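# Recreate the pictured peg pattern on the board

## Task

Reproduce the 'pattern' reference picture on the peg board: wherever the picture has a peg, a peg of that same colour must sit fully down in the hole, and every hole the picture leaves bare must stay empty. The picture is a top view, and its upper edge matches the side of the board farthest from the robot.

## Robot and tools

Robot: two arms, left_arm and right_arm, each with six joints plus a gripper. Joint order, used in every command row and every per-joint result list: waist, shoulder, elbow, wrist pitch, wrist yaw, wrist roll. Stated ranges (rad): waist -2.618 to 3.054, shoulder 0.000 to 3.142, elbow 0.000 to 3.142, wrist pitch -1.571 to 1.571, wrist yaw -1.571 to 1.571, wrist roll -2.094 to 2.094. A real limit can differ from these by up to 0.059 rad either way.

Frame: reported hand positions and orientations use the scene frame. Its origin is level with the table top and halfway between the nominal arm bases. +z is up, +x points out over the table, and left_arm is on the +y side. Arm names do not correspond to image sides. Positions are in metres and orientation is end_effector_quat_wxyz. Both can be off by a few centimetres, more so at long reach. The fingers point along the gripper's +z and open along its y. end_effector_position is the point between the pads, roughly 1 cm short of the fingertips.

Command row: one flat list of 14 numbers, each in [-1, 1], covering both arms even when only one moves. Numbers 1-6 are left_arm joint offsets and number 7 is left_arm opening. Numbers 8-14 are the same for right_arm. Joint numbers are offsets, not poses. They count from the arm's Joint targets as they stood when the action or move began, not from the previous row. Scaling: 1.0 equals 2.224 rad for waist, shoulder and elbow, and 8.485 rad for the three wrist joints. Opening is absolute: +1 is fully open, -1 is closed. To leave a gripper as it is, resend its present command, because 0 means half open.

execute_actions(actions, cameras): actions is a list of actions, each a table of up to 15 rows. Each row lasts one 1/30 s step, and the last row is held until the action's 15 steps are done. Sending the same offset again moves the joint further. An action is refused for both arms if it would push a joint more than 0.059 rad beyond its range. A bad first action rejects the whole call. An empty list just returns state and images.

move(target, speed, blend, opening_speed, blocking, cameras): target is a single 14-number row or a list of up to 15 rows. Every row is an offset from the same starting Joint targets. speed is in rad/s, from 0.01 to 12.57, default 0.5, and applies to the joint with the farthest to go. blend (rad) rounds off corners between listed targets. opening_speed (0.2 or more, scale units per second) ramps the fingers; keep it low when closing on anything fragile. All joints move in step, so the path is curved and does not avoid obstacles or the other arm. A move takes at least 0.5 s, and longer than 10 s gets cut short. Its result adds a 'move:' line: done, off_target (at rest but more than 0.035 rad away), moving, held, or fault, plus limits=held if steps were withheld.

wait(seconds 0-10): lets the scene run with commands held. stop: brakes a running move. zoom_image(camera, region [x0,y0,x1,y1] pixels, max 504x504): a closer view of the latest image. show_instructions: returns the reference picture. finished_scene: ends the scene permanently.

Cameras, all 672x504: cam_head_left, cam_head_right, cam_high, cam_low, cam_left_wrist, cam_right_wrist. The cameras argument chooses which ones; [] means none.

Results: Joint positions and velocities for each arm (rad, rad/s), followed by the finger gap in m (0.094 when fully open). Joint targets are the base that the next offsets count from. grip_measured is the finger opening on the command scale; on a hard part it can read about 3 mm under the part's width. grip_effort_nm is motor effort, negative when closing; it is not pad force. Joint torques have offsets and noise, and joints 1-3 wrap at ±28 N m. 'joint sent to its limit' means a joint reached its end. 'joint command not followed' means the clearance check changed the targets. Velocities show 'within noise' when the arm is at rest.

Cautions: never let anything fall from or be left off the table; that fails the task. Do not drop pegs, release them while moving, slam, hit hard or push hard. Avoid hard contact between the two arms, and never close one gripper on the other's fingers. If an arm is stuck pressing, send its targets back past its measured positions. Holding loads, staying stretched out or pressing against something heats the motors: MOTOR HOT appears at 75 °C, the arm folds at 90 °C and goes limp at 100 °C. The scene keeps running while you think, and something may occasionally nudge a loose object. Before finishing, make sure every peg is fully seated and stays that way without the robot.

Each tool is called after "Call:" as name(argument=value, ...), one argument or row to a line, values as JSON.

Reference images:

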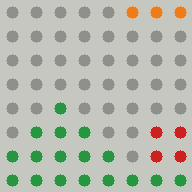

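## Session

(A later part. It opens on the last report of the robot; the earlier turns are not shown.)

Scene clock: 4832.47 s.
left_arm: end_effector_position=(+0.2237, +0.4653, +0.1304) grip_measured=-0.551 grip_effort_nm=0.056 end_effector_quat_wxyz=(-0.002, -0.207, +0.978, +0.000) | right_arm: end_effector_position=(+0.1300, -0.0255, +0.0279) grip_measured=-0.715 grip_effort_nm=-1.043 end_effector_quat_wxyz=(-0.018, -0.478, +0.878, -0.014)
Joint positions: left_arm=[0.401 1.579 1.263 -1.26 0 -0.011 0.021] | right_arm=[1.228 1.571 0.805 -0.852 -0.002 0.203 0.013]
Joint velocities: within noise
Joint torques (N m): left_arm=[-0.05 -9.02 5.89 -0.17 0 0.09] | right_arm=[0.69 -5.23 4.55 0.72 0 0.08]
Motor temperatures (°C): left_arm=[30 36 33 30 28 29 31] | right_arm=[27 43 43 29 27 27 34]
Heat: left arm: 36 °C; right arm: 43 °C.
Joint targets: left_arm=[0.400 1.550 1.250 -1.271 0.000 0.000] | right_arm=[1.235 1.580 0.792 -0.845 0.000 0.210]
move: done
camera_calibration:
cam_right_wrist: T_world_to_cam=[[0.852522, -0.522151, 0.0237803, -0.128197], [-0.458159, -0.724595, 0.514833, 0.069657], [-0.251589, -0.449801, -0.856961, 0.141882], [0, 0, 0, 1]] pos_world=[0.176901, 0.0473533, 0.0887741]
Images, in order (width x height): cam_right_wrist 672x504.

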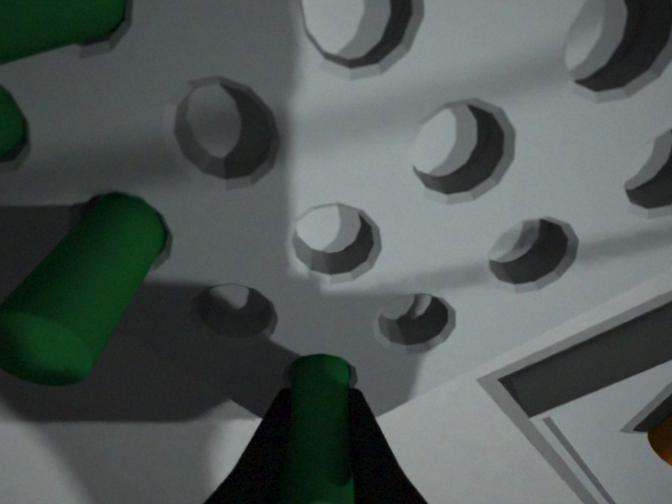

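Inserted. Push down to floor.

Call:
move(
  target=[0,0,0,0,0,0,-0.55,0,0.0062,-0.0080,0.0033,0,0,-1],
  speed=0.1,
  cameras=[],
)

Call:
move(
  target=[0,0,0,0,0,0,-0.55,0,0.0054,-0.0068,0.0029,0,0,-1],
  speed=0.1,
  cameras=["cam_right_wrist"],
)

Scene clock: 4838.17 s.
left_arm: end_effector_position=(+0.2237, +0.4653, +0.1304) grip_measured=-0.551 grip_effort_nm=0.056 end_effector_quat_wxyz=(-0.002, -0.207, +0.978, +0.000) | right_arm: end_effector_position=(+0.1298, -0.0260, +0.0245) grip_measured=-0.715 grip_effort_nm=-1.048 end_effector_quat_wxyz=(-0.019, -0.477, +0.878, -0.015)
Joint positions: left_arm=[0.401 1.579 1.263 -1.26 0 -0.011 0.021] | right_arm=[1.228 1.577 0.796 -0.837 -0.002 0.203 0.013]
Joint velocities: within noise
Joint torques (N m): left_arm=[-0.08 -9.14 5.9 -0.12 0 0.11] | right_arm=[0.69 -4.52 3.75 0.88 0 0.07]
Motor temperatures (°C): left_arm=[30 36 33 30 28 29 31] | right_arm=[27 42 43 29 27 27 34]
Heat: left arm: 36 °C; right arm: 43 °C.
Joint targets: left_arm=[0.400 1.550 1.250 -1.271 0.000 0.000] | right_arm=[1.235 1.594 0.775 -0.817 0.000 0.210]
move: done
No camera images: "cameras" was empty.

Scene clock: 4838.87 s.
left_arm: end_effector_position=(+0.2237, +0.4653, +0.1304) grip_measured=-0.551 grip_effort_nm=0.051 end_effector_quat_wxyz=(-0.002, -0.207, +0.978, +0.000) | right_arm: end_effector_position=(+0.1298, -0.0262, +0.0239) grip_measured=-0.715 grip_effort_nm=-1.043 end_effector_quat_wxyz=(-0.018, -0.477, +0.878, -0.014)
Joint positions: left_arm=[0.401 1.579 1.263 -1.26 0 -0.011 0.021] | right_arm=[1.228 1.577 0.793 -0.833 -0.002 0.203 0.013]
Joint velocities: within noise
Joint torques (N m): left_arm=[-0.06 -9.03 5.98 -0.15 -0.01 0.1] | right_arm=[0.69 -3.4 2.62 1.14 0 0.08]
Motor temperatures (°C): left_arm=[30 36 33 30 28 29 31] | right_arm=[27 42 43 29 27 27 34]
Heat: left arm: 36 °C; right arm: 43 °C.
Joint targets: left_arm=[0.400 1.550 1.250 -1.271 0.000 0.000] | right_arm=[1.235 1.606 0.759 -0.792 0.000 0.210]
move: off_target (right_arm); right_arm: the wrist pitch is farthest, 0.041 rad from its target
camera_calibration:
cam_right_wrist: T_world_to_cam=[[0.852322, -0.522474, 0.0238488, -0.128166], [-0.458473, -0.724418, 0.514802, 0.0711219], [-0.251694, -0.449711, -0.856977, 0.13808], [0, 0, 0, 1]] pos_world=[0.1766, 0.0466544, 0.0847739]
Images, in order (width x height): cam_right_wrist 672x504.

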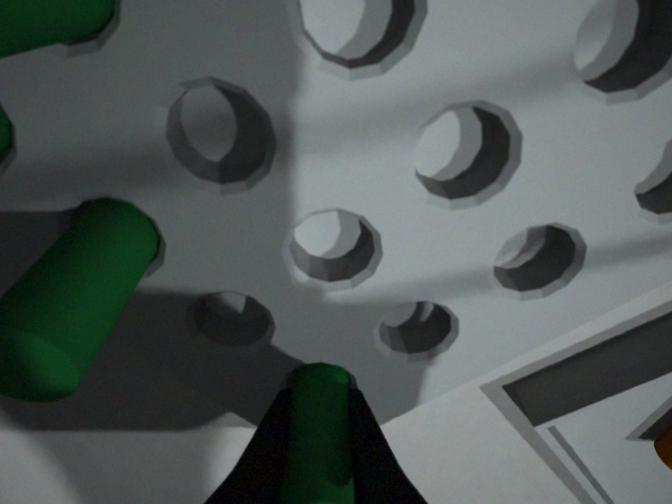

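Call:
move(
  target=[
    [0,0,0,0,0,0,-0.55,0,-0.0130,0.0147,-0.0062,0,0,-1],
    [0,0,0,0,0,0,-0.55,0,-0.0130,0.0147,-0.0062,0,0,-0.55],
    [0,0,0,0,0,0,-0.55,0,-0.0773,0.1219,-0.0428,0,0,-0.55],
  ],
  speed=[0.15,0.15,0.3],
  cameras=["cam_right_wrist"],
)

Scene clock: 4857.27 s.
left_arm: end_effector_position=(+0.2237, +0.4653, +0.1304) grip_measured=-0.551 grip_effort_nm=0.056 end_effector_quat_wxyz=(-0.002, -0.207, +0.978, +0.000) | right_arm: end_effector_position=(+0.1317, -0.0242, +0.0980) grip_measured=-0.552 grip_effort_nm=0.110 end_effector_quat_wxyz=(-0.011, -0.477, +0.879, -0.012)
Joint positions: left_arm=[0.401 1.579 1.263 -1.26 0 -0.011 0.021] | right_arm=[1.228 1.458 0.999 -1.144 0.004 0.204 0.021]
Joint velocities: within noise
Joint torques (N m): left_arm=[-0.18 -9.13 5.96 -0.14 -0.05 0.15] | right_arm=[0.73 -7.87 9.63 0.55 -0.05 0.07]
Motor temperatures (°C): left_arm=[30 36 33 30 28 29 31] | right_arm=[27 40 42 30 27 27 34]
Heat: left arm: 36 °C; right arm: 42 °C.
Joint targets: left_arm=[0.400 1.550 1.250 -1.271 0.000 0.000] | right_arm=[1.235 1.434 1.031 -1.156 0.000 0.210]
move: done
camera_calibration:
cam_right_wrist: T_world_to_cam=[[0.851776, -0.523215, 0.0269037, -0.130806], [-0.464249, -0.72999, 0.501586, 0.0372463], [-0.242798, -0.439729, -0.86469, 0.202703], [0, 0, 0, 1]] pos_world=[0.177925, 0.047884, 0.160112]
Images, in order (width x height): cam_right_wrist 672x504.

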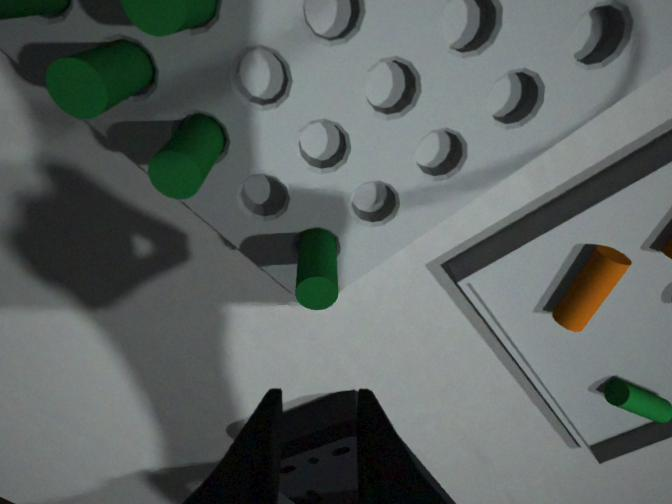

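Call:
move(
  target=[0,0,0,0,0,0,-0.55,-0.5166,-0.0567,-0.0621,0.0019,0,0.0844,-0.3],
  speed=0.8,
  cameras=["cam_right_wrist"],
)

Scene clock: 4885.67 s.
left_arm: end_effector_position=(+0.2237, +0.4653, +0.1304) grip_measured=-0.551 grip_effort_nm=0.061 end_effector_quat_wxyz=(-0.002, -0.207, +0.978, +0.000) | right_arm: end_effector_position=(+0.2548, -0.2229, +0.1003) grip_measured=-0.302 grip_effort_nm=0.110 end_effector_quat_wxyz=(+0.001, +0.415, +0.910, +0.001)
Joint positions: left_arm=[0.401 1.579 1.263 -1.26 0 -0.011 0.021] | right_arm=[0.092 1.332 0.907 -1.142 -0.001 0.918 0.033]
Joint velocities: within noise
Joint torques (N m): left_arm=[-0.05 -9.07 5.89 -0.15 0 0.15] | right_arm=[-0.57 -6.67 5.22 0.78 -0.02 0.08]
Motor temperatures (°C): left_arm=[30 36 33 30 28 29 31] | right_arm=[27 41 47 29 27 27 33]
Heat: left arm: 36 °C; right arm: 47 °C.
Joint targets: left_arm=[0.400 1.550 1.250 -1.271 0.000 0.000] | right_arm=[0.086 1.308 0.893 -1.139 0.000 0.926]
move: done
camera_calibration:
cam_right_wrist: T_world_to_cam=[[-0.738254, -0.674377, 0.0139894, 0.0330551], [-0.589234, 0.654863, 0.473241, 0.291512], [-0.328304, 0.341129, -0.880822, 0.344698], [0, 0, 0, 1]] pos_world=[0.309338, -0.286195, 0.165199]
Images, in order (width x height): cam_right_wrist 672x504.

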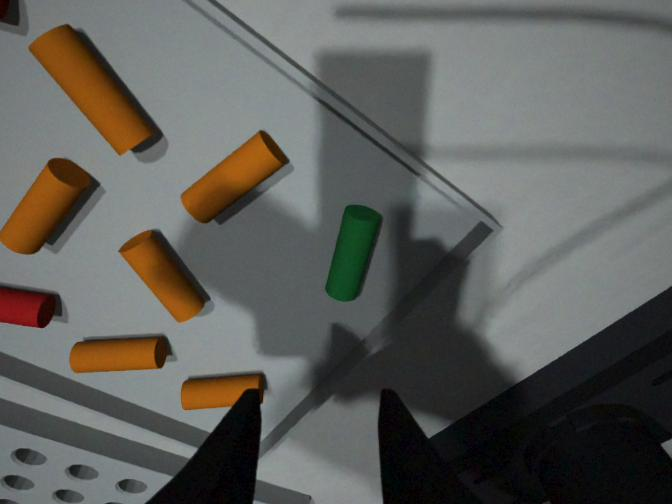

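Call:
move(
  target=[0,0,0,0,0,0,-0.55,-0.0324,0.0427,-0.0809,0.0283,0,0.0140,-0.3],
  speed=0.3,
  cameras=["cam_right_wrist"],
)

Scene clock: 4906.93 s.
left_arm: end_effector_position=(+0.2237, +0.4653, +0.1304) grip_measured=-0.551 grip_effort_nm=0.066 end_effector_quat_wxyz=(-0.002, -0.207, +0.978, +0.000) | right_arm: end_effector_position=(+0.2516, -0.2375, +0.0446) grip_measured=-0.302 grip_effort_nm=0.115 end_effector_quat_wxyz=(-0.001, +0.499, +0.867, +0.000)
Joint positions: left_arm=[0.401 1.579 1.263 -1.26 0 -0.011 0.021] | right_arm=[0.021 1.397 0.725 -0.901 -0.001 1.037 0.033]
Joint velocities: within noise
Joint torques (N m): left_arm=[-0.21 -9.17 5.97 -0.15 -0.02 0.11] | right_arm=[-0.65 -3.89 5.01 0.75 -0.01 0.09]
Motor temperatures (°C): left_arm=[30 36 33 30 28 29 31] | right_arm=[27 40 43 29 27 27 33]
Heat: left arm: 36 °C; right arm: 43 °C.
Joint targets: left_arm=[0.400 1.550 1.250 -1.271 0.000 0.000] | right_arm=[0.014 1.403 0.713 -0.899 0.000 1.045]
move: done
camera_calibration:
cam_right_wrist: T_world_to_cam=[[-0.852238, -0.522807, 0.0190511, 0.0860628], [-0.451983, 0.754147, 0.476417, 0.314461], [-0.263442, 0.39741, -0.879013, 0.29654], [0, 0, 0, 1]] pos_world=[0.293598, -0.310004, 0.109209]
Images, in order (width x height): cam_right_wrist 672x504.

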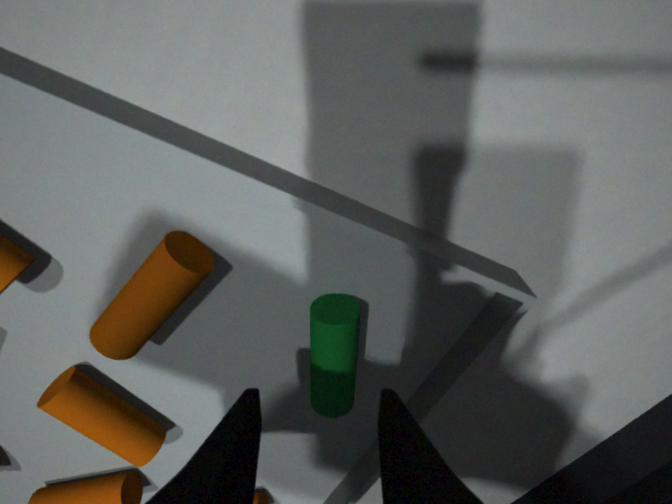

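Call:
move(
  target=[
    [0,0,0,0,0,0,-0.55,-0.0153,0,0,0,0,-0.0041,-0.3],
    [0,0,0,0,0,0,-0.55,-0.0153,0.0211,-0.0256,0.0120,0,-0.0041,-0.3],
  ],
  speed=0.15,
  cameras=["cam_right_wrist"],
)

Scene clock: 4924.13 s.
left_arm: end_effector_position=(+0.2237, +0.4653, +0.1304) grip_measured=-0.551 grip_effort_nm=0.061 end_effector_quat_wxyz=(-0.002, -0.207, +0.978, +0.000) | right_arm: end_effector_position=(+0.2516, -0.2444, +0.0239) grip_measured=-0.302 grip_effort_nm=0.105 end_effector_quat_wxyz=(-0.001, +0.504, +0.863, +0.000)
Joint positions: left_arm=[0.401 1.579 1.263 -1.26 0 -0.011 0.021] | right_arm=[-0.013 1.441 0.669 -0.799 -0.001 1.015 0.033]
Joint velocities: within noise
Joint torques (N m): left_arm=[-0.12 -9.11 5.98 -0.15 -0.01 0.08] | right_arm=[-0.65 -3.9 4.62 0.75 -0.01 -0.04]
Motor temperatures (°C): left_arm=[30 37 33 30 28 29 31] | right_arm=[27 39 43 29 27 27 32]
Heat: left arm: 37 °C; right arm: 43 °C.
Joint targets: left_arm=[0.400 1.550 1.250 -1.271 0.000 0.000] | right_arm=[-0.020 1.449 0.655 -0.797 0.000 1.010]
move: done
camera_calibration:
cam_right_wrist: T_world_to_cam=[[-0.858744, -0.512095, 0.0178151, 0.0871488], [-0.443064, 0.759551, 0.476211, 0.328661], [-0.257396, 0.40105, -0.879151, 0.280467], [0, 0, 0, 1]] pos_world=[0.292648, -0.317488, 0.0885087]
Images, in order (width x height): cam_right_wrist 672x504.

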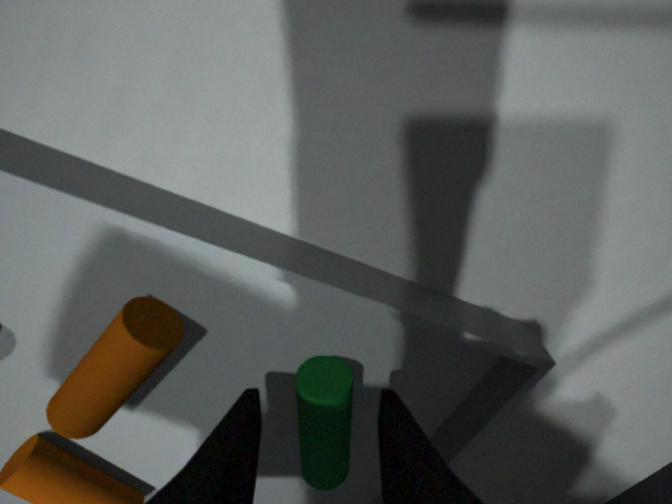

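Call:
move(
  target=[
    [0,0,0,0,0,0,-0.55,0,0,0,0,0,0,-1],
    [0,0,0,0,0,0,-0.55,0,-0.0634,0.1070,-0.0403,0,0,-1],
  ],
  speed=[0.3,0.3],
  cameras=["cam_right_wrist"],
)

Call:
move(
  target=[
    [0,0,0,0,0,0,-0.55,-0.1709,0.5045,0.6147,-0.0328,0,-0.1190,-1],
    [0,0,0,0,0,0,-0.55,-0.1709,0.5112,0.5176,-0.0059,0,-0.1190,-1],
  ],
  speed=[0.8,0.3],
  cameras=["cam_right_wrist"],
)

Scene clock: 4936.77 s.
left_arm: end_effector_position=(+0.2237, +0.4653, +0.1304) grip_measured=-0.551 grip_effort_nm=0.066 end_effector_quat_wxyz=(-0.002, -0.207, +0.978, +0.000) | right_arm: end_effector_position=(+0.2464, -0.2442, +0.0897) grip_measured=-0.771 grip_effort_nm=-1.048 end_effector_quat_wxyz=(-0.009, +0.504, +0.864, -0.004)
Joint positions: left_arm=[0.401 1.579 1.263 -1.26 0 -0.011 0.021] | right_arm=[-0.013 1.329 0.862 -1.123 -0.001 1.014 0.011]
Joint velocities: within noise
Joint torques (N m): left_arm=[-0.21 -9.07 5.93 -0.13 0 0.1] | right_arm=[-0.65 -6.09 9.65 0.5 0 -0.03]
Motor temperatures (°C): left_arm=[30 37 33 30 28 29 31] | right_arm=[27 39 43 29 27 27 32]
Heat: left arm: 37 °C; right arm: 43 °C.
Joint targets: left_arm=[0.400 1.550 1.250 -1.271 0.000 0.000] | right_arm=[-0.020 1.309 0.893 -1.139 0.000 1.010]
move: done
camera_calibration:
cam_right_wrist: T_world_to_cam=[[-0.857916, -0.512722, 0.0331123, 0.0799146], [-0.434817, 0.758871, 0.484818, 0.291875], [-0.273705, 0.401535, -0.873988, 0.340606], [0, 0, 0, 1]] pos_world=[0.288698, -0.317287, 0.153533]
Images, in order (width x height): cam_right_wrist 672x504.

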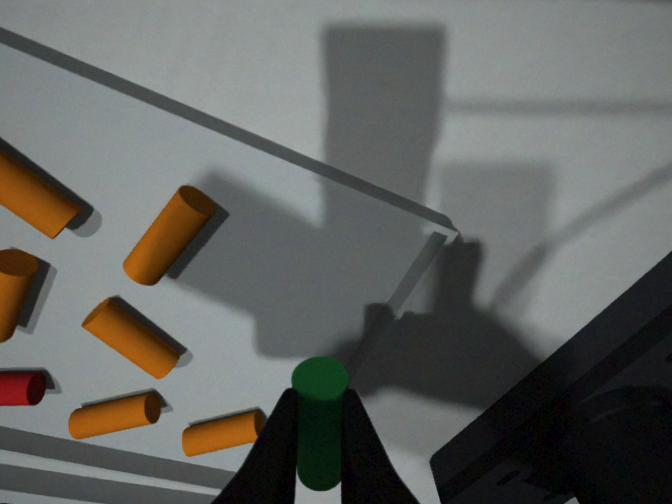

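Scene clock: 4940.10 s.
left_arm: end_effector_position=(+0.2237, +0.4653, +0.1304) grip_measured=-0.551 grip_effort_nm=0.056 end_effector_quat_wxyz=(-0.002, -0.207, +0.978, +0.000) | right_arm: end_effector_position=(+0.4763, -0.4317, +0.0284) grip_measured=-0.771 grip_effort_nm=-1.048 end_effector_quat_wxyz=(+0.000, +0.217, +0.976, +0.001)
Joint positions: left_arm=[0.401 1.579 1.263 -1.26 0 -0.011 0.021] | right_arm=[-0.401 2.431 2.056 -1.197 -0.002 0.007 0.011]
Joint velocities: within noise
Joint torques (N m): left_arm=[-0.1 -9.13 5.85 -0.14 -0.01 0.1] | right_arm=[0.13 -14.28 5.57 0.79 0 -0.05]
Motor temperatures (°C): left_arm=[30 37 33 30 28 29 31] | right_arm=[27 40 43 29 27 27 33]
Heat: left arm: 37 °C; right arm: 43 °C.
Joint targets: left_arm=[0.400 1.550 1.250 -1.271 0.000 0.000] | right_arm=[-0.400 2.446 2.045 -1.190 0.000 0.000]
move: done
camera_calibration:
cam_right_wrist: T_world_to_cam=[[-0.4012, -0.915852, 0.0159165, -0.208087], [-0.802571, 0.359845, 0.475806, 0.567012], [-0.441495, 0.178119, -0.879406, 0.408894], [0, 0, 0, 1]] pos_world=[0.552108, -0.467445, 0.0931086]
Images, in order (width x height): cam_right_wrist 672x504.

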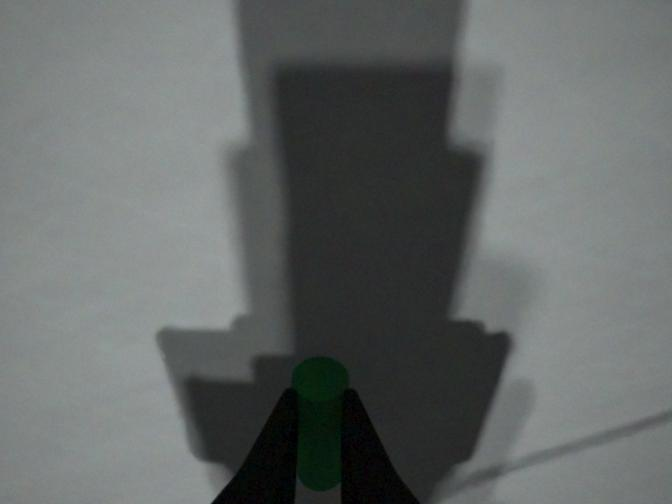

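Call:
move(
  target=[
    [0,0,0,0,0,0,-0.55,0,0.0117,0,0.0031,0,0,-1],
    [0,0,0,0,0,0,-0.55,0,0.0060,0,0.0014,0,0,-1],
    [0,0,0,0,0,0,-0.55,0,0.0060,0,0.0014,0,0,-0.3],
    [0,0,0,0,0,0,-0.55,0,-0.0094,0.0971,-0.0268,0,0,-0.3],
  ],
  speed=[0.05,0.1,0.1,0.3],
  cameras=["cam_right_wrist"],
)

Scene clock: 4969.73 s.
left_arm: end_effector_position=(+0.2237, +0.4653, +0.1304) grip_measured=-0.551 grip_effort_nm=0.066 end_effector_quat_wxyz=(-0.002, -0.207, +0.978, +0.000) | right_arm: end_effector_position=(+0.4691, -0.4284, +0.0666) grip_measured=-0.303 grip_effort_nm=0.115 end_effector_quat_wxyz=(-0.024, +0.216, +0.976, +0.006)
Joint positions: left_arm=[0.401 1.579 1.263 -1.26 0 -0.011 0.021] | right_arm=[-0.401 2.443 2.228 -1.406 -0.002 0.006 0.033]
Joint velocities: within noise
Joint torques (N m): left_arm=[-0.08 -9.03 5.79 -0.15 0.02 0.1] | right_arm=[0.1 -17.33 9.84 0.5 -0.01 -0.05]
Motor temperatures (°C): left_arm=[30 37 33 30 28 29 31] | right_arm=[27 46 42 29 27 27 33]
Heat: left arm: 37 °C; right arm: 46 °C.
Joint targets: left_arm=[0.400 1.550 1.250 -1.271 0.000 0.000] | right_arm=[-0.400 2.425 2.261 -1.417 0.000 0.000]
move: done
camera_calibration:
cam_right_wrist: T_world_to_cam=[[-0.399819, -0.916472, 0.014983, -0.209448], [-0.780814, 0.349108, 0.518124, 0.52427], [-0.480077, 0.195457, -0.855174, 0.462591], [0, 0, 0, 1]] pos_world=[0.547695, -0.465397, 0.127097]
Images, in order (width x height): cam_right_wrist 672x504.

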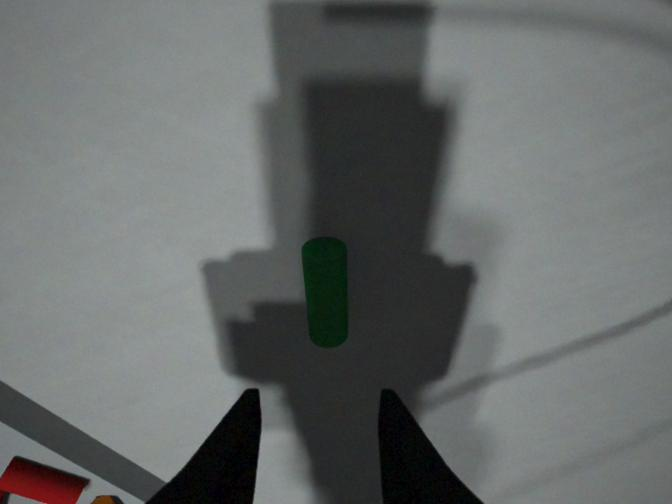

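Call:
move(
  target=[
    [0,0,0,0,0,0,-0.55,-0.0025,-0.2900,-0.6951,0.2303,0,0,-0.3],
    [0,0,0,0,0,0,-0.55,-0.0025,-0.1720,-0.7370,0.2630,0,0,-0.3],
  ],
  speed=[0.7,0.3],
  cameras=["cam_right_wrist"],
)

Scene clock: 4982.77 s.
left_arm: end_effector_position=(+0.2237, +0.4653, +0.1304) grip_measured=-0.551 grip_effort_nm=0.061 end_effector_quat_wxyz=(-0.002, -0.207, +0.978, +0.000) | right_arm: end_effector_position=(+0.4635, -0.4259, +0.0250) grip_measured=-0.303 grip_effort_nm=0.110 end_effector_quat_wxyz=(+0.489, +0.187, +0.845, -0.105)
Joint positions: left_arm=[0.401 1.579 1.263 -1.26 0 -0.011 0.021] | right_arm=[-0.401 2.012 0.641 0.848 -0.002 0.005 0.033]
Joint velocities: within noise
Joint torques (N m): left_arm=[-0.17 -9.09 5.96 -0.15 0 0.14] | right_arm=[-0.43 -6.93 2.88 1.88 0 -0.04]
Motor temperatures (°C): left_arm=[30 37 33 30 28 29 31] | right_arm=[27 47 44 30 27 27 33]
Heat: left arm: 37 °C; right arm: 47 °C.
Joint targets: left_arm=[0.400 1.550 1.250 -1.271 0.000 0.000] | right_arm=[-0.406 2.042 0.622 0.815 0.000 0.000]
move: done
camera_calibration:
cam_right_wrist: T_world_to_cam=[[-0.420912, -0.906774, 0.0243686, -0.194963], [-0.776893, 0.346495, -0.525717, 0.563735], [0.468263, -0.240212, -0.850311, -0.201334], [0, 0, 0, 1]] pos_world=[0.450177, -0.420482, 0.129919]
Images, in order (width x height): cam_right_wrist 672x504.

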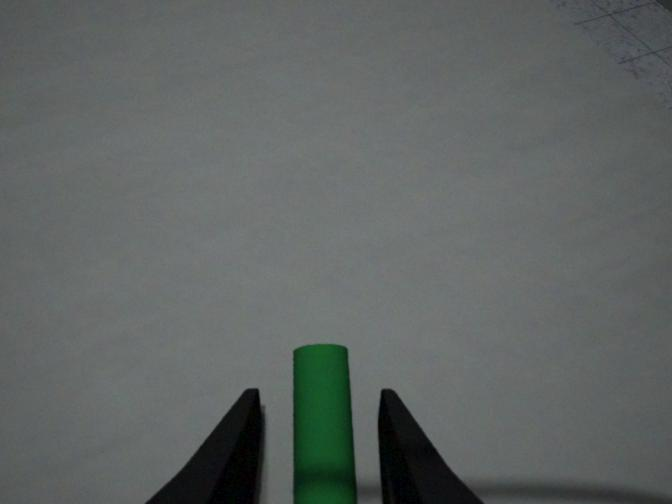

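Call:
move(
  target=[
    [0,0,0,0,0,0,-0.55,0,-0.0040,0,0.0020,0,0,-0.3],
    [0,0,0,0,0,0,-0.55,0,-0.0040,0,0.0020,0,0,-1],
    [0,0,0,0,0,0,-0.55,0,-0.1178,0.0396,-0.0343,0,0,-1],
  ],
  speed=[0.1,0.3,0.3],
  cameras=["cam_right_wrist"],
)

Call:
move(
  target=[
    [0,0,0,0,0,0,-0.55,0,-0.0130,0.2873,-0.1914,0,0,-1],
    [0,0,0,0,0,0,-0.55,-0.2221,-0.0130,0.2873,-0.1914,0,0,-1],
    [0,0,0,0,0,0,-0.55,-0.2221,0.0877,0.2805,-0.2319,0,0,-1],
  ],
  speed=[1.0,0.8,0.5],
  blend=[0.05,0.05,0],
  cameras=["cam_right_wrist"],
)

Scene clock: 5018.80 s.
left_arm: end_effector_position=(+0.2237, +0.4653, +0.1304) grip_measured=-0.551 grip_effort_nm=0.061 end_effector_quat_wxyz=(-0.002, -0.207, +0.978, +0.000) | right_arm: end_effector_position=(+0.4541, -0.4215, +0.0559) grip_measured=-0.698 grip_effort_nm=-1.043 end_effector_quat_wxyz=(+0.451, +0.191, +0.866, -0.097)
Joint positions: left_arm=[0.401 1.579 1.263 -1.26 0 -0.011 0.021] | right_arm=[-0.401 1.813 0.681 0.522 -0.002 0.005 0.014]
Joint velocities: within noise
Joint torques (N m): left_arm=[-0.08 -9.11 5.96 -0.15 0 0.11] | right_arm=[-0.42 -12.18 8.75 2.24 0 -0.04]
Motor temperatures (°C): left_arm=[30 37 33 29 28 29 31] | right_arm=[27 42 41 32 27 27 32]
Heat: left arm: 37 °C; right arm: 42 °C.
Joint targets: left_arm=[0.400 1.550 1.250 -1.271 0.000 0.000] | right_arm=[-0.406 1.780 0.710 0.524 0.000 0.000]
move: done
camera_calibration:
cam_right_wrist: T_world_to_cam=[[-0.419002, -0.907653, 0.0245833, -0.197028], [-0.816081, 0.364584, -0.448431, 0.592307], [0.398057, -0.207955, -0.893479, -0.121823], [0, 0, 0, 1]] pos_world=[0.449308, -0.420112, 0.161606]
Images, in order (width x height): cam_right_wrist 672x504.

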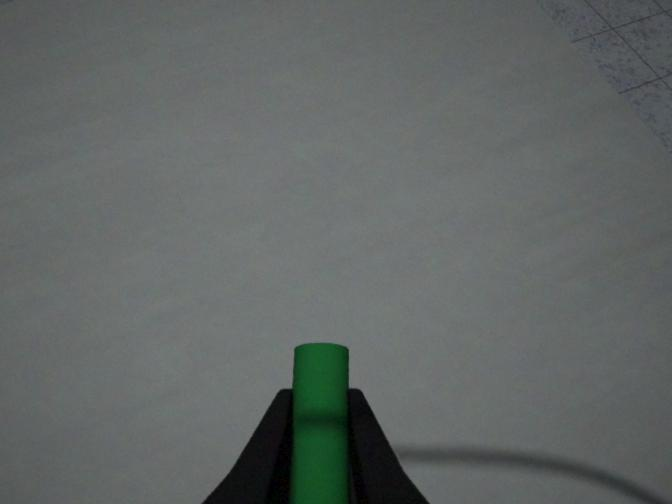

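Scene clock: 5022.60 s.
left_arm: end_effector_position=(+0.2237, +0.4653, +0.1304) grip_measured=-0.551 grip_effort_nm=0.061 end_effector_quat_wxyz=(-0.002, -0.207, +0.978, +0.000) | right_arm: end_effector_position=(+0.1883, -0.4227, +0.0644) grip_measured=-0.698 grip_effort_nm=-1.048 end_effector_quat_wxyz=(-0.224, +0.437, +0.864, +0.112)
Joint positions: left_arm=[0.401 1.579 1.263 -1.26 0 -0.011 0.021] | right_arm=[-0.903 1.966 1.315 -1.426 -0.001 0.004 0.014]
Joint velocities: within noise
Joint torques (N m): left_arm=[-0.03 -9.14 5.94 -0.16 0 0.11] | right_arm=[0.32 -8.95 7.05 -0.43 -0.01 -0.02]
Motor temperatures (°C): left_arm=[30 37 33 29 28 29 31] | right_arm=[27 43 42 32 27 27 32]
Heat: left arm: 37 °C; right arm: 43 °C.
Joint targets: left_arm=[0.400 1.550 1.250 -1.271 0.000 0.000] | right_arm=[-0.900 1.975 1.334 -1.444 0.000 0.000]
move: done
camera_calibration:
cam_right_wrist: T_world_to_cam=[[-0.786992, -0.616946, 0.00461923, -0.116179], [-0.329823, 0.427034, 0.841937, 0.231263], [-0.521402, 0.661075, -0.539555, 0.509012], [0, 0, 0, 1]] pos_world=[0.250243, -0.506928, 0.0804679]
Images, in order (width x height): cam_right_wrist 672x504.

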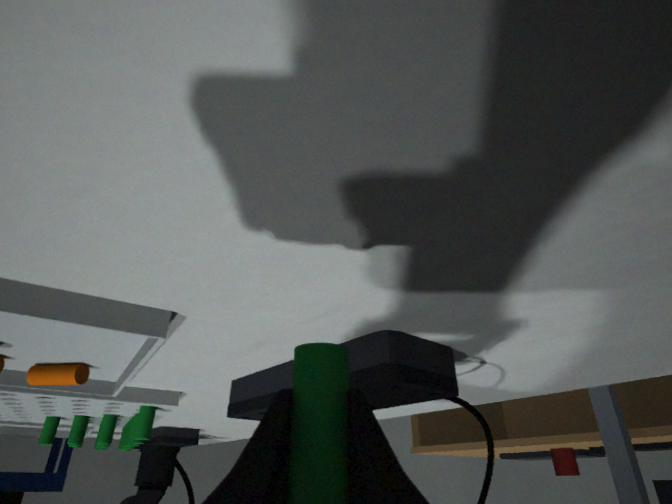

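Call:
move(
  target=[
    [0,0,0,0,0,0,-0.55,0,0.0396,-0.0418,0.0206,0,0,-1],
    [0,0,0,0,0,0,-0.55,0,0.0441,-0.0418,0.0218,0,0,-1],
  ],
  speed=[0.25,0.05],
  cameras=[],
)

Call:
move(
  target=[0,0,0,0,0,0,-0.55,0,0.0045,0,0.0012,0,0,-1],
  speed=0.05,
  cameras=[],
)

Scene clock: 5030.63 s.
left_arm: end_effector_position=(+0.2237, +0.4653, +0.1304) grip_measured=-0.551 grip_effort_nm=0.066 end_effector_quat_wxyz=(-0.002, -0.207, +0.978, +0.000) | right_arm: end_effector_position=(+0.1914, -0.4267, +0.0204) grip_measured=-0.698 grip_effort_nm=-1.043 end_effector_quat_wxyz=(-0.220, +0.437, +0.865, +0.110)
Joint positions: left_arm=[0.401 1.579 1.263 -1.26 0 -0.011 0.021] | right_arm=[-0.903 2.052 1.252 -1.268 -0.001 0.004 0.014]
Joint velocities: within noise
Joint torques (N m): left_arm=[-0.09 -8.96 5.94 -0.18 0 0.12] | right_arm=[0.32 -8.27 3.71 -0.12 -0.01 -0.03]
Motor temperatures (°C): left_arm=[30 37 33 29 28 29 31] | right_arm=[27 43 42 31 27 27 33]
Heat: left arm: 37 °C; right arm: 43 °C.
Joint targets: left_arm=[0.400 1.550 1.250 -1.271 0.000 0.000] | right_arm=[-0.900 2.073 1.240 -1.259 0.000 0.000]
move: done
No camera images: "cameras" was empty.

Scene clock: 5031.33 s.
left_arm: end_effector_position=(+0.2237, +0.4653, +0.1304) grip_measured=-0.551 grip_effort_nm=0.061 end_effector_quat_wxyz=(-0.002, -0.207, +0.978, +0.000) | right_arm: end_effector_position=(+0.1914, -0.4268, +0.0203) grip_measured=-0.698 grip_effort_nm=-1.043 end_effector_quat_wxyz=(-0.220, +0.437, +0.865, +0.110)
Joint positions: left_arm=[0.401 1.579 1.263 -1.26 0 -0.011 0.021] | right_arm=[-0.903 2.052 1.252 -1.268 -0.001 0.004 0.014]
Joint velocities: within noise
Joint torques (N m): left_arm=[-0.02 -8.92 5.89 -0.14 0 0.12] | right_arm=[0.32 -7.41 3.71 -0.02 -0.01 -0.02]
Motor temperatures (°C): left_arm=[30 37 33 29 28 29 31] | right_arm=[27 43 42 31 27 27 33]
Heat: left arm: 37 °C; right arm: 43 °C.
Joint targets: left_arm=[0.400 1.550 1.250 -1.271 0.000 0.000] | right_arm=[-0.900 2.083 1.240 -1.249 0.000 0.000]
move: done
No camera images: "cameras" was empty.

Call:
move(
  target=[
    [0,0,0,0,0,0,-0.55,0,-0.0090,0,-0.0022,0,0,-1],
    [0,0,0,0,0,0,-0.55,0,-0.0090,0,-0.0022,0,0,-0.3],
    [0,0,0,0,0,0,-0.55,0,-0.0067,0.1347,-0.0342,0,0,-0.3],
    [0,0,0,0,0,0,-0.55,0,-0.2711,-0.1205,0.0192,0,0,-0.3],
  ],
  speed=[0.15,0.15,0.3,0.6],
  cameras=["cam_right_wrist"],
)

Scene clock: 5050.63 s.
left_arm: end_effector_position=(+0.2237, +0.4653, +0.1304) grip_measured=-0.551 grip_effort_nm=0.051 end_effector_quat_wxyz=(-0.002, -0.207, +0.978, +0.000) | right_arm: end_effector_position=(+0.1900, -0.4250, +0.0848) grip_measured=-0.303 grip_effort_nm=0.120 end_effector_quat_wxyz=(-0.018, +0.451, +0.892, +0.009)
Joint positions: left_arm=[0.401 1.579 1.263 -1.26 0 -0.011 0.021] | right_arm=[-0.903 1.504 0.987 -1.093 -0.001 0.004 0.033]
Joint velocities: within noise
Joint torques (N m): left_arm=[-0.03 -9.06 5.97 -0.15 -0.02 0.12] | right_arm=[0.31 -8.32 5.04 0.73 0 -0.03]
Motor temperatures (°C): left_arm=[30 37 33 29 28 29 31] | right_arm=[27 43 41 31 27 27 33]
Heat: left arm: 37 °C; right arm: 43 °C.
Joint targets: left_arm=[0.400 1.550 1.250 -1.271 0.000 0.000] | right_arm=[-0.900 1.480 0.972 -1.086 0.000 0.000]
move: done
camera_calibration:
cam_right_wrist: T_world_to_cam=[[-0.789908, -0.613022, 0.0158171, -0.115029], [-0.521227, 0.684767, 0.509329, 0.389802], [-0.323061, 0.394078, -0.860427, 0.398493], [0, 0, 0, 1]] pos_world=[0.241051, -0.494476, 0.146156]
Images, in order (width x height): cam_right_wrist 672x504.

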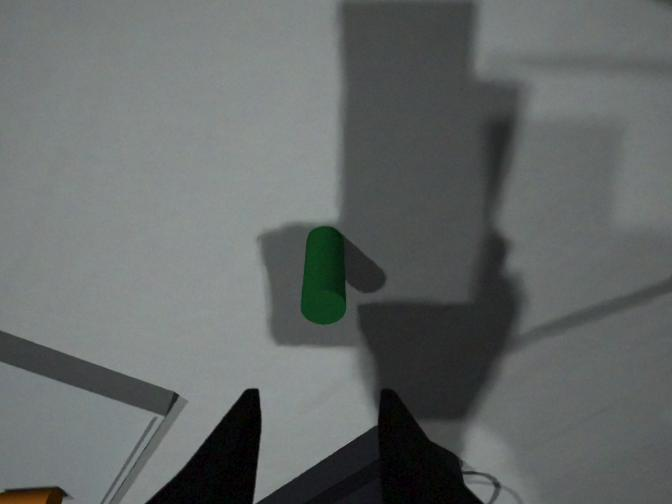

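Call:
move(
  target=[
    [0,0,0,0,0,0,-0.55,0,0.0638,-0.0767,0.0331,0,0,-0.3],
    [0,0,0,0,0,0,-0.55,0,0.0638,-0.0767,0.0331,0,0,-1],
    [0,0,0,0,0,0,-0.55,0,0.0247,0.0665,-0.0075,0,0,-1],
    [0,0,0,0,0,0,-0.55,0.9901,0.0247,0.0665,-0.0075,0,0.0330,-1],
  ],
  speed=[0.25,0.3,0.3,0.9],
  cameras=["cam_right_wrist"],
)

Scene clock: 5074.87 s.
left_arm: end_effector_position=(+0.2237, +0.4653, +0.1304) grip_measured=-0.551 grip_effort_nm=0.056 end_effector_quat_wxyz=(-0.002, -0.207, +0.978, +0.000) | right_arm: end_effector_position=(+0.1224, +0.0049, +0.0958) grip_measured=-0.715 grip_effort_nm=-1.053 end_effector_quat_wxyz=(-0.015, -0.479, +0.878, -0.014)
Joint positions: left_arm=[0.401 1.579 1.263 -1.26 0 -0.011 0.021] | right_arm=[1.301 1.563 1.089 -1.138 -0.001 0.273 0.013]
Joint velocities: within noise
Joint torques (N m): left_arm=[-0.16 -9.03 5.98 -0.16 0.02 0.11] | right_arm=[0.23 -9.44 9.58 0.53 -0.01 0.08]
Motor temperatures (°C): left_arm=[30 37 33 29 28 29 31] | right_arm=[27 43 43 30 27 27 32]
Heat: left arm: 37 °C; right arm: 43 °C.
Joint targets: left_arm=[0.400 1.550 1.250 -1.271 0.000 0.000] | right_arm=[1.303 1.535 1.120 -1.150 0.001 0.280]
move: done
camera_calibration:
cam_right_wrist: T_world_to_cam=[[0.853811, -0.519905, 0.0265667, -0.107856], [-0.458797, -0.727379, 0.510319, 0.0537457], [-0.245994, -0.447904, -0.859575, 0.211283], [0, 0, 0, 1]] pos_world=[0.168721, 0.0776531, 0.157051]
Images, in order (width x height): cam_right_wrist 672x504.

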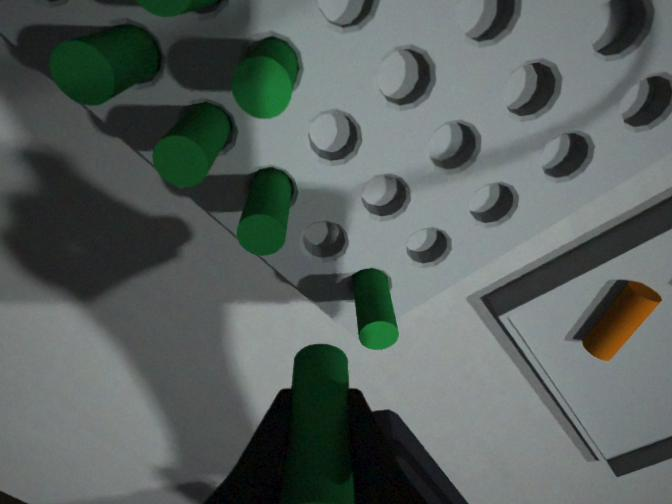

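Call:
move(
  target=[
    [0,0,0,0,0,0,-0.55,-0.0067,0,0,0,0,-0.0005,-1],
    [0,0,0,0,0,0,-0.55,-0.0067,0.0517,-0.0931,0.0304,0,-0.0005,-1],
  ],
  speed=[0.1,0.2],
  cameras=["cam_right_wrist"],
)

Call:
zoom_image(
  camera="cam_right_wrist",
  region=[240, 260, 420, 395],
)

Scene clock: 5088.37 s.
left_arm: end_effector_position=(+0.2237, +0.4653, +0.1304) grip_measured=-0.551 grip_effort_nm=0.066 end_effector_quat_wxyz=(-0.002, -0.207, +0.978, +0.000) | right_arm: end_effector_position=(+0.1234, +0.0035, +0.0381) grip_measured=-0.715 grip_effort_nm=-1.043 end_effector_quat_wxyz=(-0.016, -0.476, +0.879, -0.015)
Joint positions: left_arm=[0.401 1.579 1.263 -1.26 0 -0.011 0.021] | right_arm=[1.295 1.642 0.925 -0.898 -0.001 0.273 0.013]
Joint velocities: within noise
Joint torques (N m): left_arm=[-0.06 -9.1 5.93 -0.14 -0.01 0.08] | right_arm=[-0.72 -6.2 4.85 0.71 -0.01 0.04]
Motor temperatures (°C): left_arm=[30 37 33 29 28 29 31] | right_arm=[27 43 44 30 27 27 33]
Heat: left arm: 37 °C; right arm: 44 °C.
Joint targets: left_arm=[0.400 1.550 1.250 -1.271 0.000 0.000] | right_arm=[1.288 1.650 0.913 -0.892 0.001 0.276]
move: done
camera_calibration:
cam_right_wrist: T_world_to_cam=[[0.850856, -0.5247, 0.0271094, -0.107461], [-0.46265, -0.723785, 0.511948, 0.0830099], [-0.248998, -0.448136, -0.858588, 0.161709], [0, 0, 0, 1]] pos_world=[0.170104, 0.0761642, 0.0992583]
Images, in order (width x height): cam_right_wrist 672x504.

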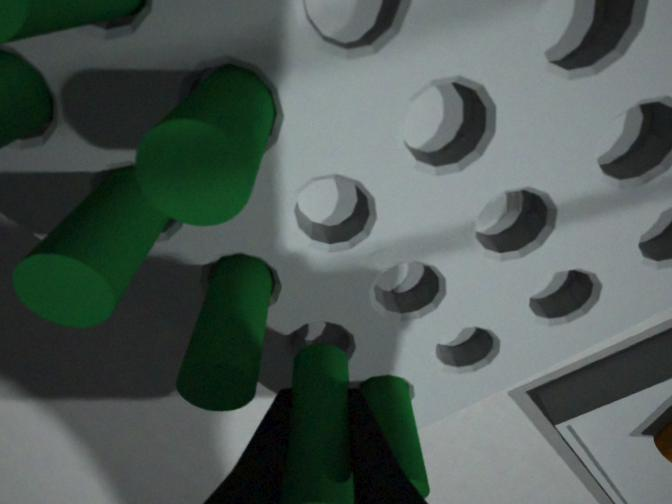

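Scaled by 2.800 from the camera's 672x504 image, which has a finer 960x720 frame.

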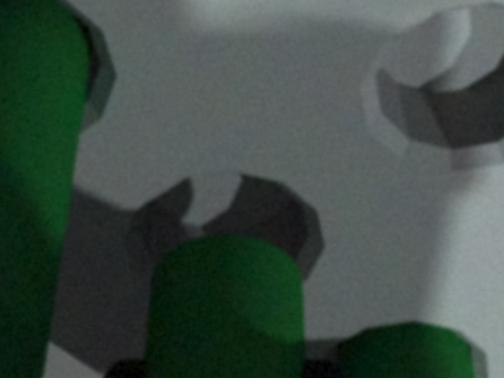

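Call:
move(
  target=[0,0,0,0,0,0,-0.55,-0.0018,0.0054,0.0247,0,0,-0.0005,-1],
  speed=0.1,
  cameras=["cam_right_wrist"],
)

Call:
zoom_image(
  camera="cam_right_wrist",
  region=[240, 260, 420, 395],
)

Scene clock: 5105.30 s.
left_arm: end_effector_position=(+0.2237, +0.4653, +0.1304) grip_measured=-0.551 grip_effort_nm=0.061 end_effector_quat_wxyz=(-0.002, -0.207, +0.978, +0.000) | right_arm: end_effector_position=(+0.1254, +0.0066, +0.0380) grip_measured=-0.715 grip_effort_nm=-1.048 end_effector_quat_wxyz=(-0.015, -0.475, +0.880, -0.014)
Joint positions: left_arm=[0.401 1.579 1.263 -1.26 0 -0.011 0.021] | right_arm=[1.292 1.652 0.936 -0.896 -0.001 0.273 0.013]
Joint velocities: within noise
Joint torques (N m): left_arm=[0.05 -9.01 5.97 -0.13 -0.01 0.11] | right_arm=[-0.72 -6.16 9.16 0.71 0 0]
Motor temperatures (°C): left_arm=[30 37 33 29 28 29 31] | right_arm=[27 42 43 30 27 27 33]
Heat: left arm: 37 °C; right arm: 43 °C.
Joint targets: left_arm=[0.400 1.550 1.250 -1.271 0.000 0.000] | right_arm=[1.284 1.662 0.968 -0.892 0.001 0.272]
move: done
camera_calibration:
cam_right_wrist: T_world_to_cam=[[0.848826, -0.528015, 0.0263455, -0.107303], [-0.465886, -0.723536, 0.509358, 0.0867365], [-0.249887, -0.444631, -0.860151, 0.163692], [0, 0, 0, 1]] pos_world=[0.172395, 0.0788822, 0.0994472]
Images, in order (width x height): cam_right_wrist 672x504.

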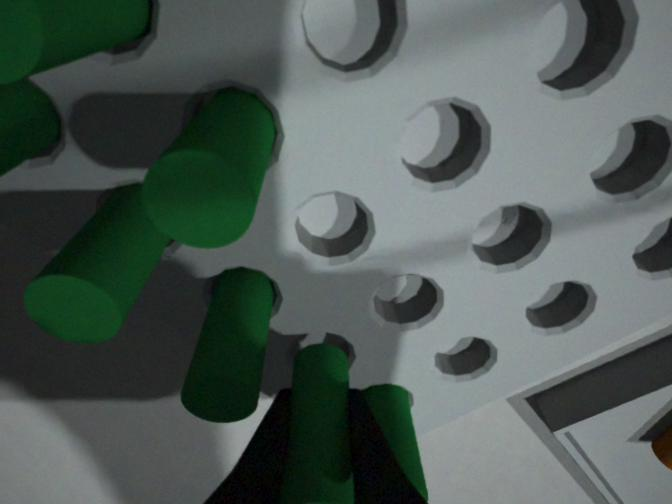

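Scaled by 2.800 from the camera's 672x504 image, which has a finer 960x720 frame.

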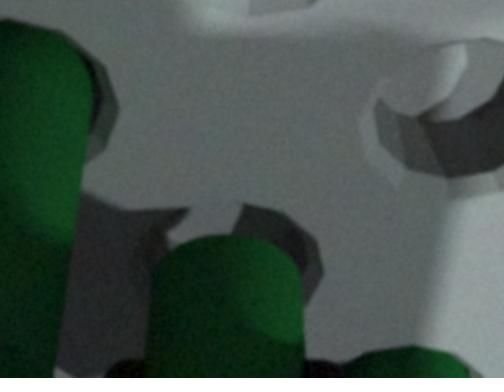

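Call:
move(
  target=[
    [0,0,0,0,0,0,-0.55,-0.0011,0.0090,-0.0292,0.0051,0,-0.0003,-1],
    [0,0,0,0,0,0,-0.55,-0.0011,0.0206,-0.0440,0.0113,0,-0.0003,-1],
  ],
  speed=[0.1,0.1],
  cameras=["cam_right_wrist"],
)

Scene clock: 5123.63 s.
left_arm: end_effector_position=(+0.2237, +0.4653, +0.1304) grip_measured=-0.551 grip_effort_nm=0.056 end_effector_quat_wxyz=(-0.002, -0.207, +0.978, +0.000) | right_arm: end_effector_position=(+0.1269, +0.0102, +0.0325) grip_measured=-0.715 grip_effort_nm=-1.053 end_effector_quat_wxyz=(-0.011, -0.474, +0.881, -0.008)
Joint positions: left_arm=[0.401 1.579 1.263 -1.26 0 -0.011 0.021] | right_arm=[1.289 1.664 0.925 -0.859 -0.003 0.273 0.013]
Joint velocities: within noise
Joint torques (N m): left_arm=[-0.1 -9.02 5.94 -0.14 0.01 0.13] | right_arm=[-0.76 -3.11 0.85 1.44 0.01 -0.02]
Motor temperatures (°C): left_arm=[30 37 33 29 28 29 31] | right_arm=[27 41 44 30 27 27 33]
Heat: left arm: 37 °C; right arm: 44 °C.
Joint targets: left_arm=[0.400 1.550 1.250 -1.271 0.000 0.000] | right_arm=[1.281 1.708 0.870 -0.796 0.000 0.269]
move: off_target (right_arm); right_arm: the wrist pitch is farthest, 0.063 rad from its target
camera_calibration:
cam_right_wrist: T_world_to_cam=[[0.847502, -0.530362, 0.0213843, -0.106087], [-0.469036, -0.729429, 0.497934, 0.0936779], [-0.248487, -0.43203, -0.866951, 0.160767], [0, 0, 0, 1]] pos_world=[0.173796, 0.0815233, 0.0950004]
Images, in order (width x height): cam_right_wrist 672x504.

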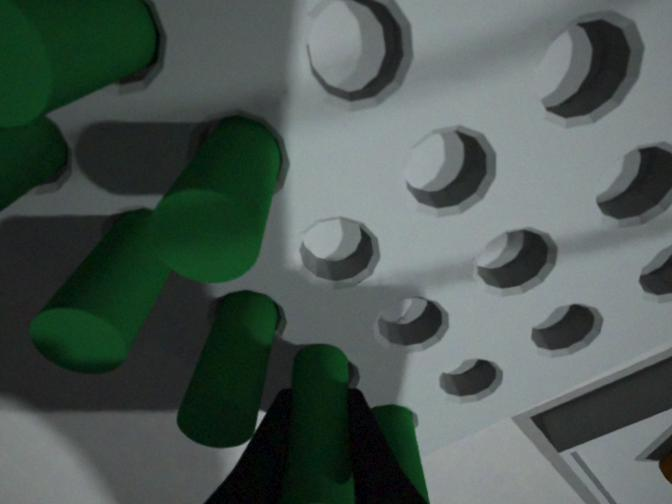

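Call:
move(
  target=[0,0,0,0,0,0,-0.55,0,-0.0360,0.0432,-0.0123,0,0,-1],
  speed=0.1,
  cameras=["cam_right_wrist"],
)

Call:
zoom_image(
  camera="cam_right_wrist",
  region=[240, 260, 420, 395],
)

Scene clock: 5135.03 s.
left_arm: end_effector_position=(+0.2237, +0.4653, +0.1304) grip_measured=-0.551 grip_effort_nm=0.061 end_effector_quat_wxyz=(-0.002, -0.207, +0.978, +0.000) | right_arm: end_effector_position=(+0.1251, +0.0049, +0.0347) grip_measured=-0.715 grip_effort_nm=-1.043 end_effector_quat_wxyz=(-0.018, -0.473, +0.880, -0.015)
Joint positions: left_arm=[0.401 1.579 1.263 -1.26 0 -0.011 0.021] | right_arm=[1.289 1.658 0.928 -0.888 -0.003 0.273 0.013]
Joint velocities: within noise
Joint torques (N m): left_arm=[0.03 -8.91 5.78 -0.13 -0.01 0.1] | right_arm=[-0.75 -10.15 9.76 0.51 0.01 -0.03]
Motor temperatures (°C): left_arm=[30 37 33 29 28 29 31] | right_arm=[27 41 42 30 27 27 34]
Heat: left arm: 37 °C; right arm: 42 °C.
Joint targets: left_arm=[0.400 1.550 1.250 -1.271 0.000 0.000] | right_arm=[1.281 1.628 0.967 -0.900 0.000 0.269]
move: off_target (right_arm); right_arm: the elbow is farthest, 0.038 rad from its target
camera_calibration:
cam_right_wrist: T_world_to_cam=[[0.847693, -0.529841, 0.0261723, -0.107659], [-0.465562, -0.71939, 0.51549, 0.0868175], [-0.2543, -0.449162, -0.856496, 0.160434], [0, 0, 0, 1]] pos_world=[0.172479, 0.0774742, 0.0954751]
Images, in order (width x height): cam_right_wrist 672x504.

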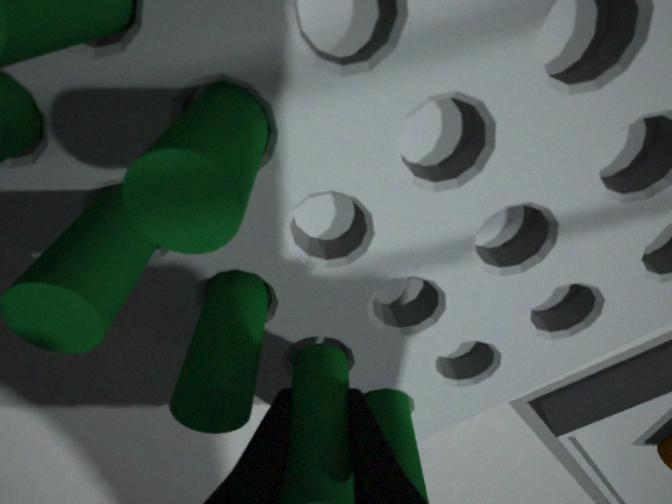

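Scaled by 2.800 from the camera's 672x504 image, which has a finer 960x720 frame.

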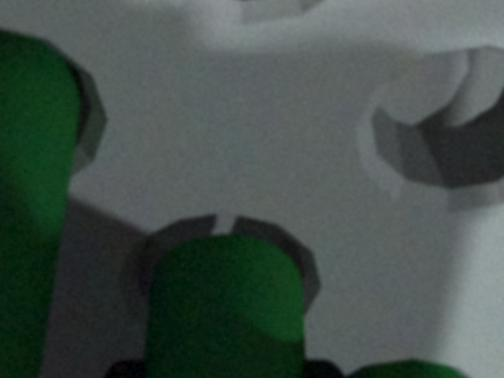

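Call:
move(
  target=[
    [0,0,0,0,0,0,-0.55,0,0.0158,-0.0234,0.0015,0,0,-1],
    [0,0,0,0,0,0,-0.55,0,0.0202,-0.0337,0.0060,0,0,-1],
  ],
  speed=[0.1,0.1],
  cameras=["cam_right_wrist"],
)

Call:
zoom_image(
  camera="cam_right_wrist",
  region=[240, 260, 420, 395],
)

Scene clock: 5148.87 s.
left_arm: end_effector_position=(+0.2237, +0.4653, +0.1304) grip_measured=-0.551 grip_effort_nm=0.061 end_effector_quat_wxyz=(-0.002, -0.207, +0.978, +0.000) | right_arm: end_effector_position=(+0.1250, +0.0045, +0.0296) grip_measured=-0.715 grip_effort_nm=-1.053 end_effector_quat_wxyz=(-0.015, -0.474, +0.881, -0.012)
Joint positions: left_arm=[0.401 1.579 1.263 -1.26 0 -0.011 0.021] | right_arm=[1.289 1.658 0.905 -0.856 -0.003 0.273 0.013]
Joint velocities: within noise
Joint torques (N m): left_arm=[-0.18 -8.95 6 -0.11 0 0.13] | right_arm=[-0.73 -5.75 4.56 0.72 0.01 -0.03]
Motor temperatures (°C): left_arm=[30 37 33 29 28 29 31] | right_arm=[27 42 43 30 27 27 34]
Heat: left arm: 37 °C; right arm: 43 °C.
Joint targets: left_arm=[0.400 1.550 1.250 -1.271 0.000 0.000] | right_arm=[1.281 1.673 0.892 -0.849 0.000 0.269]
move: done
camera_calibration:
cam_right_wrist: T_world_to_cam=[[0.847601, -0.530098, 0.0238439, -0.107568], [-0.467087, -0.724021, 0.507566, 0.0895508], [-0.251796, -0.441351, -0.861283, 0.155616], [0, 0, 0, 1]] pos_world=[0.172186, 0.0764965, 0.0911413]
Images, in order (width x height): cam_right_wrist 672x504.

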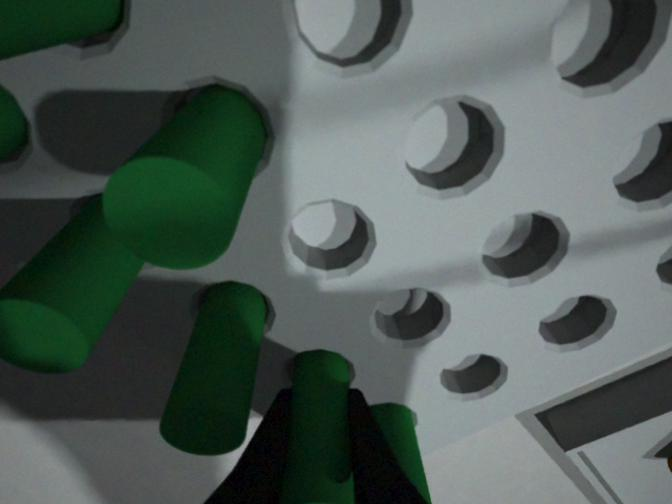

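Scaled by 2.800 from the camera's 672x504 image, which has a finer 960x720 frame.

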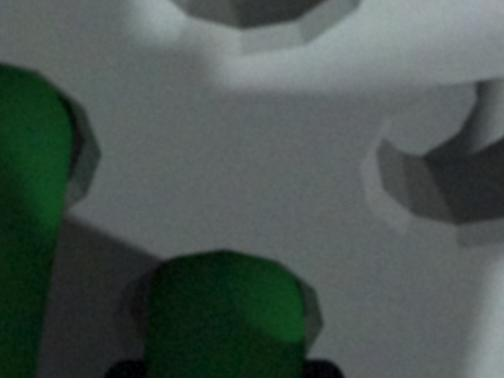

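Call:
move(
  target=[0,0,0,0,0,0,-0.55,0,0.0120,-0.0180,0.0078,0,0,-1],
  speed=[0.1],
  cameras=["cam_right_wrist"],
)

Scene clock: 5154.50 s.
left_arm: end_effector_position=(+0.2237, +0.4653, +0.1304) grip_measured=-0.551 grip_effort_nm=0.061 end_effector_quat_wxyz=(-0.002, -0.207, +0.978, +0.000) | right_arm: end_effector_position=(+0.1248, +0.0041, +0.0236) grip_measured=-0.715 grip_effort_nm=-1.048 end_effector_quat_wxyz=(-0.015, -0.474, +0.881, -0.012)
Joint positions: left_arm=[0.401 1.579 1.263 -1.26 0 -0.011 0.021] | right_arm=[1.289 1.669 0.89 -0.829 -0.003 0.273 0.013]
Joint velocities: within noise
Joint torques (N m): left_arm=[-0.05 -9.1 5.93 -0.11 -0.03 0.11] | right_arm=[-0.75 -4.29 2.24 1.21 0.02 -0.03]
Motor temperatures (°C): left_arm=[30 37 33 29 28 29 31] | right_arm=[27 41 42 30 27 27 34]
Heat: left arm: 37 °C; right arm: 42 °C.
Joint targets: left_arm=[0.400 1.550 1.250 -1.271 0.000 0.000] | right_arm=[1.281 1.699 0.851 -0.783 0.000 0.269]
move: off_target (right_arm); right_arm: the wrist pitch is farthest, 0.046 rad from its target
camera_calibration:
cam_right_wrist: T_world_to_cam=[[0.847588, -0.530122, 0.0237688, -0.107456], [-0.467168, -0.724189, 0.507252, 0.0922681], [-0.251692, -0.441044, -0.86147, 0.150196], [0, 0, 0, 1]] pos_world=[0.171986, 0.0760974, 0.0851399]
Images, in order (width x height): cam_right_wrist 672x504.

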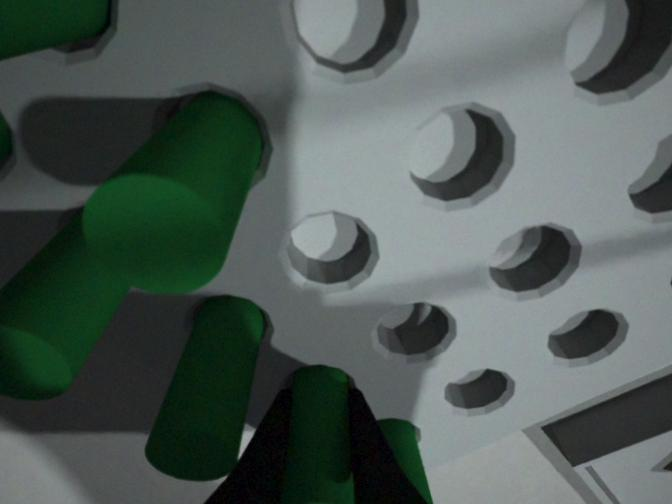

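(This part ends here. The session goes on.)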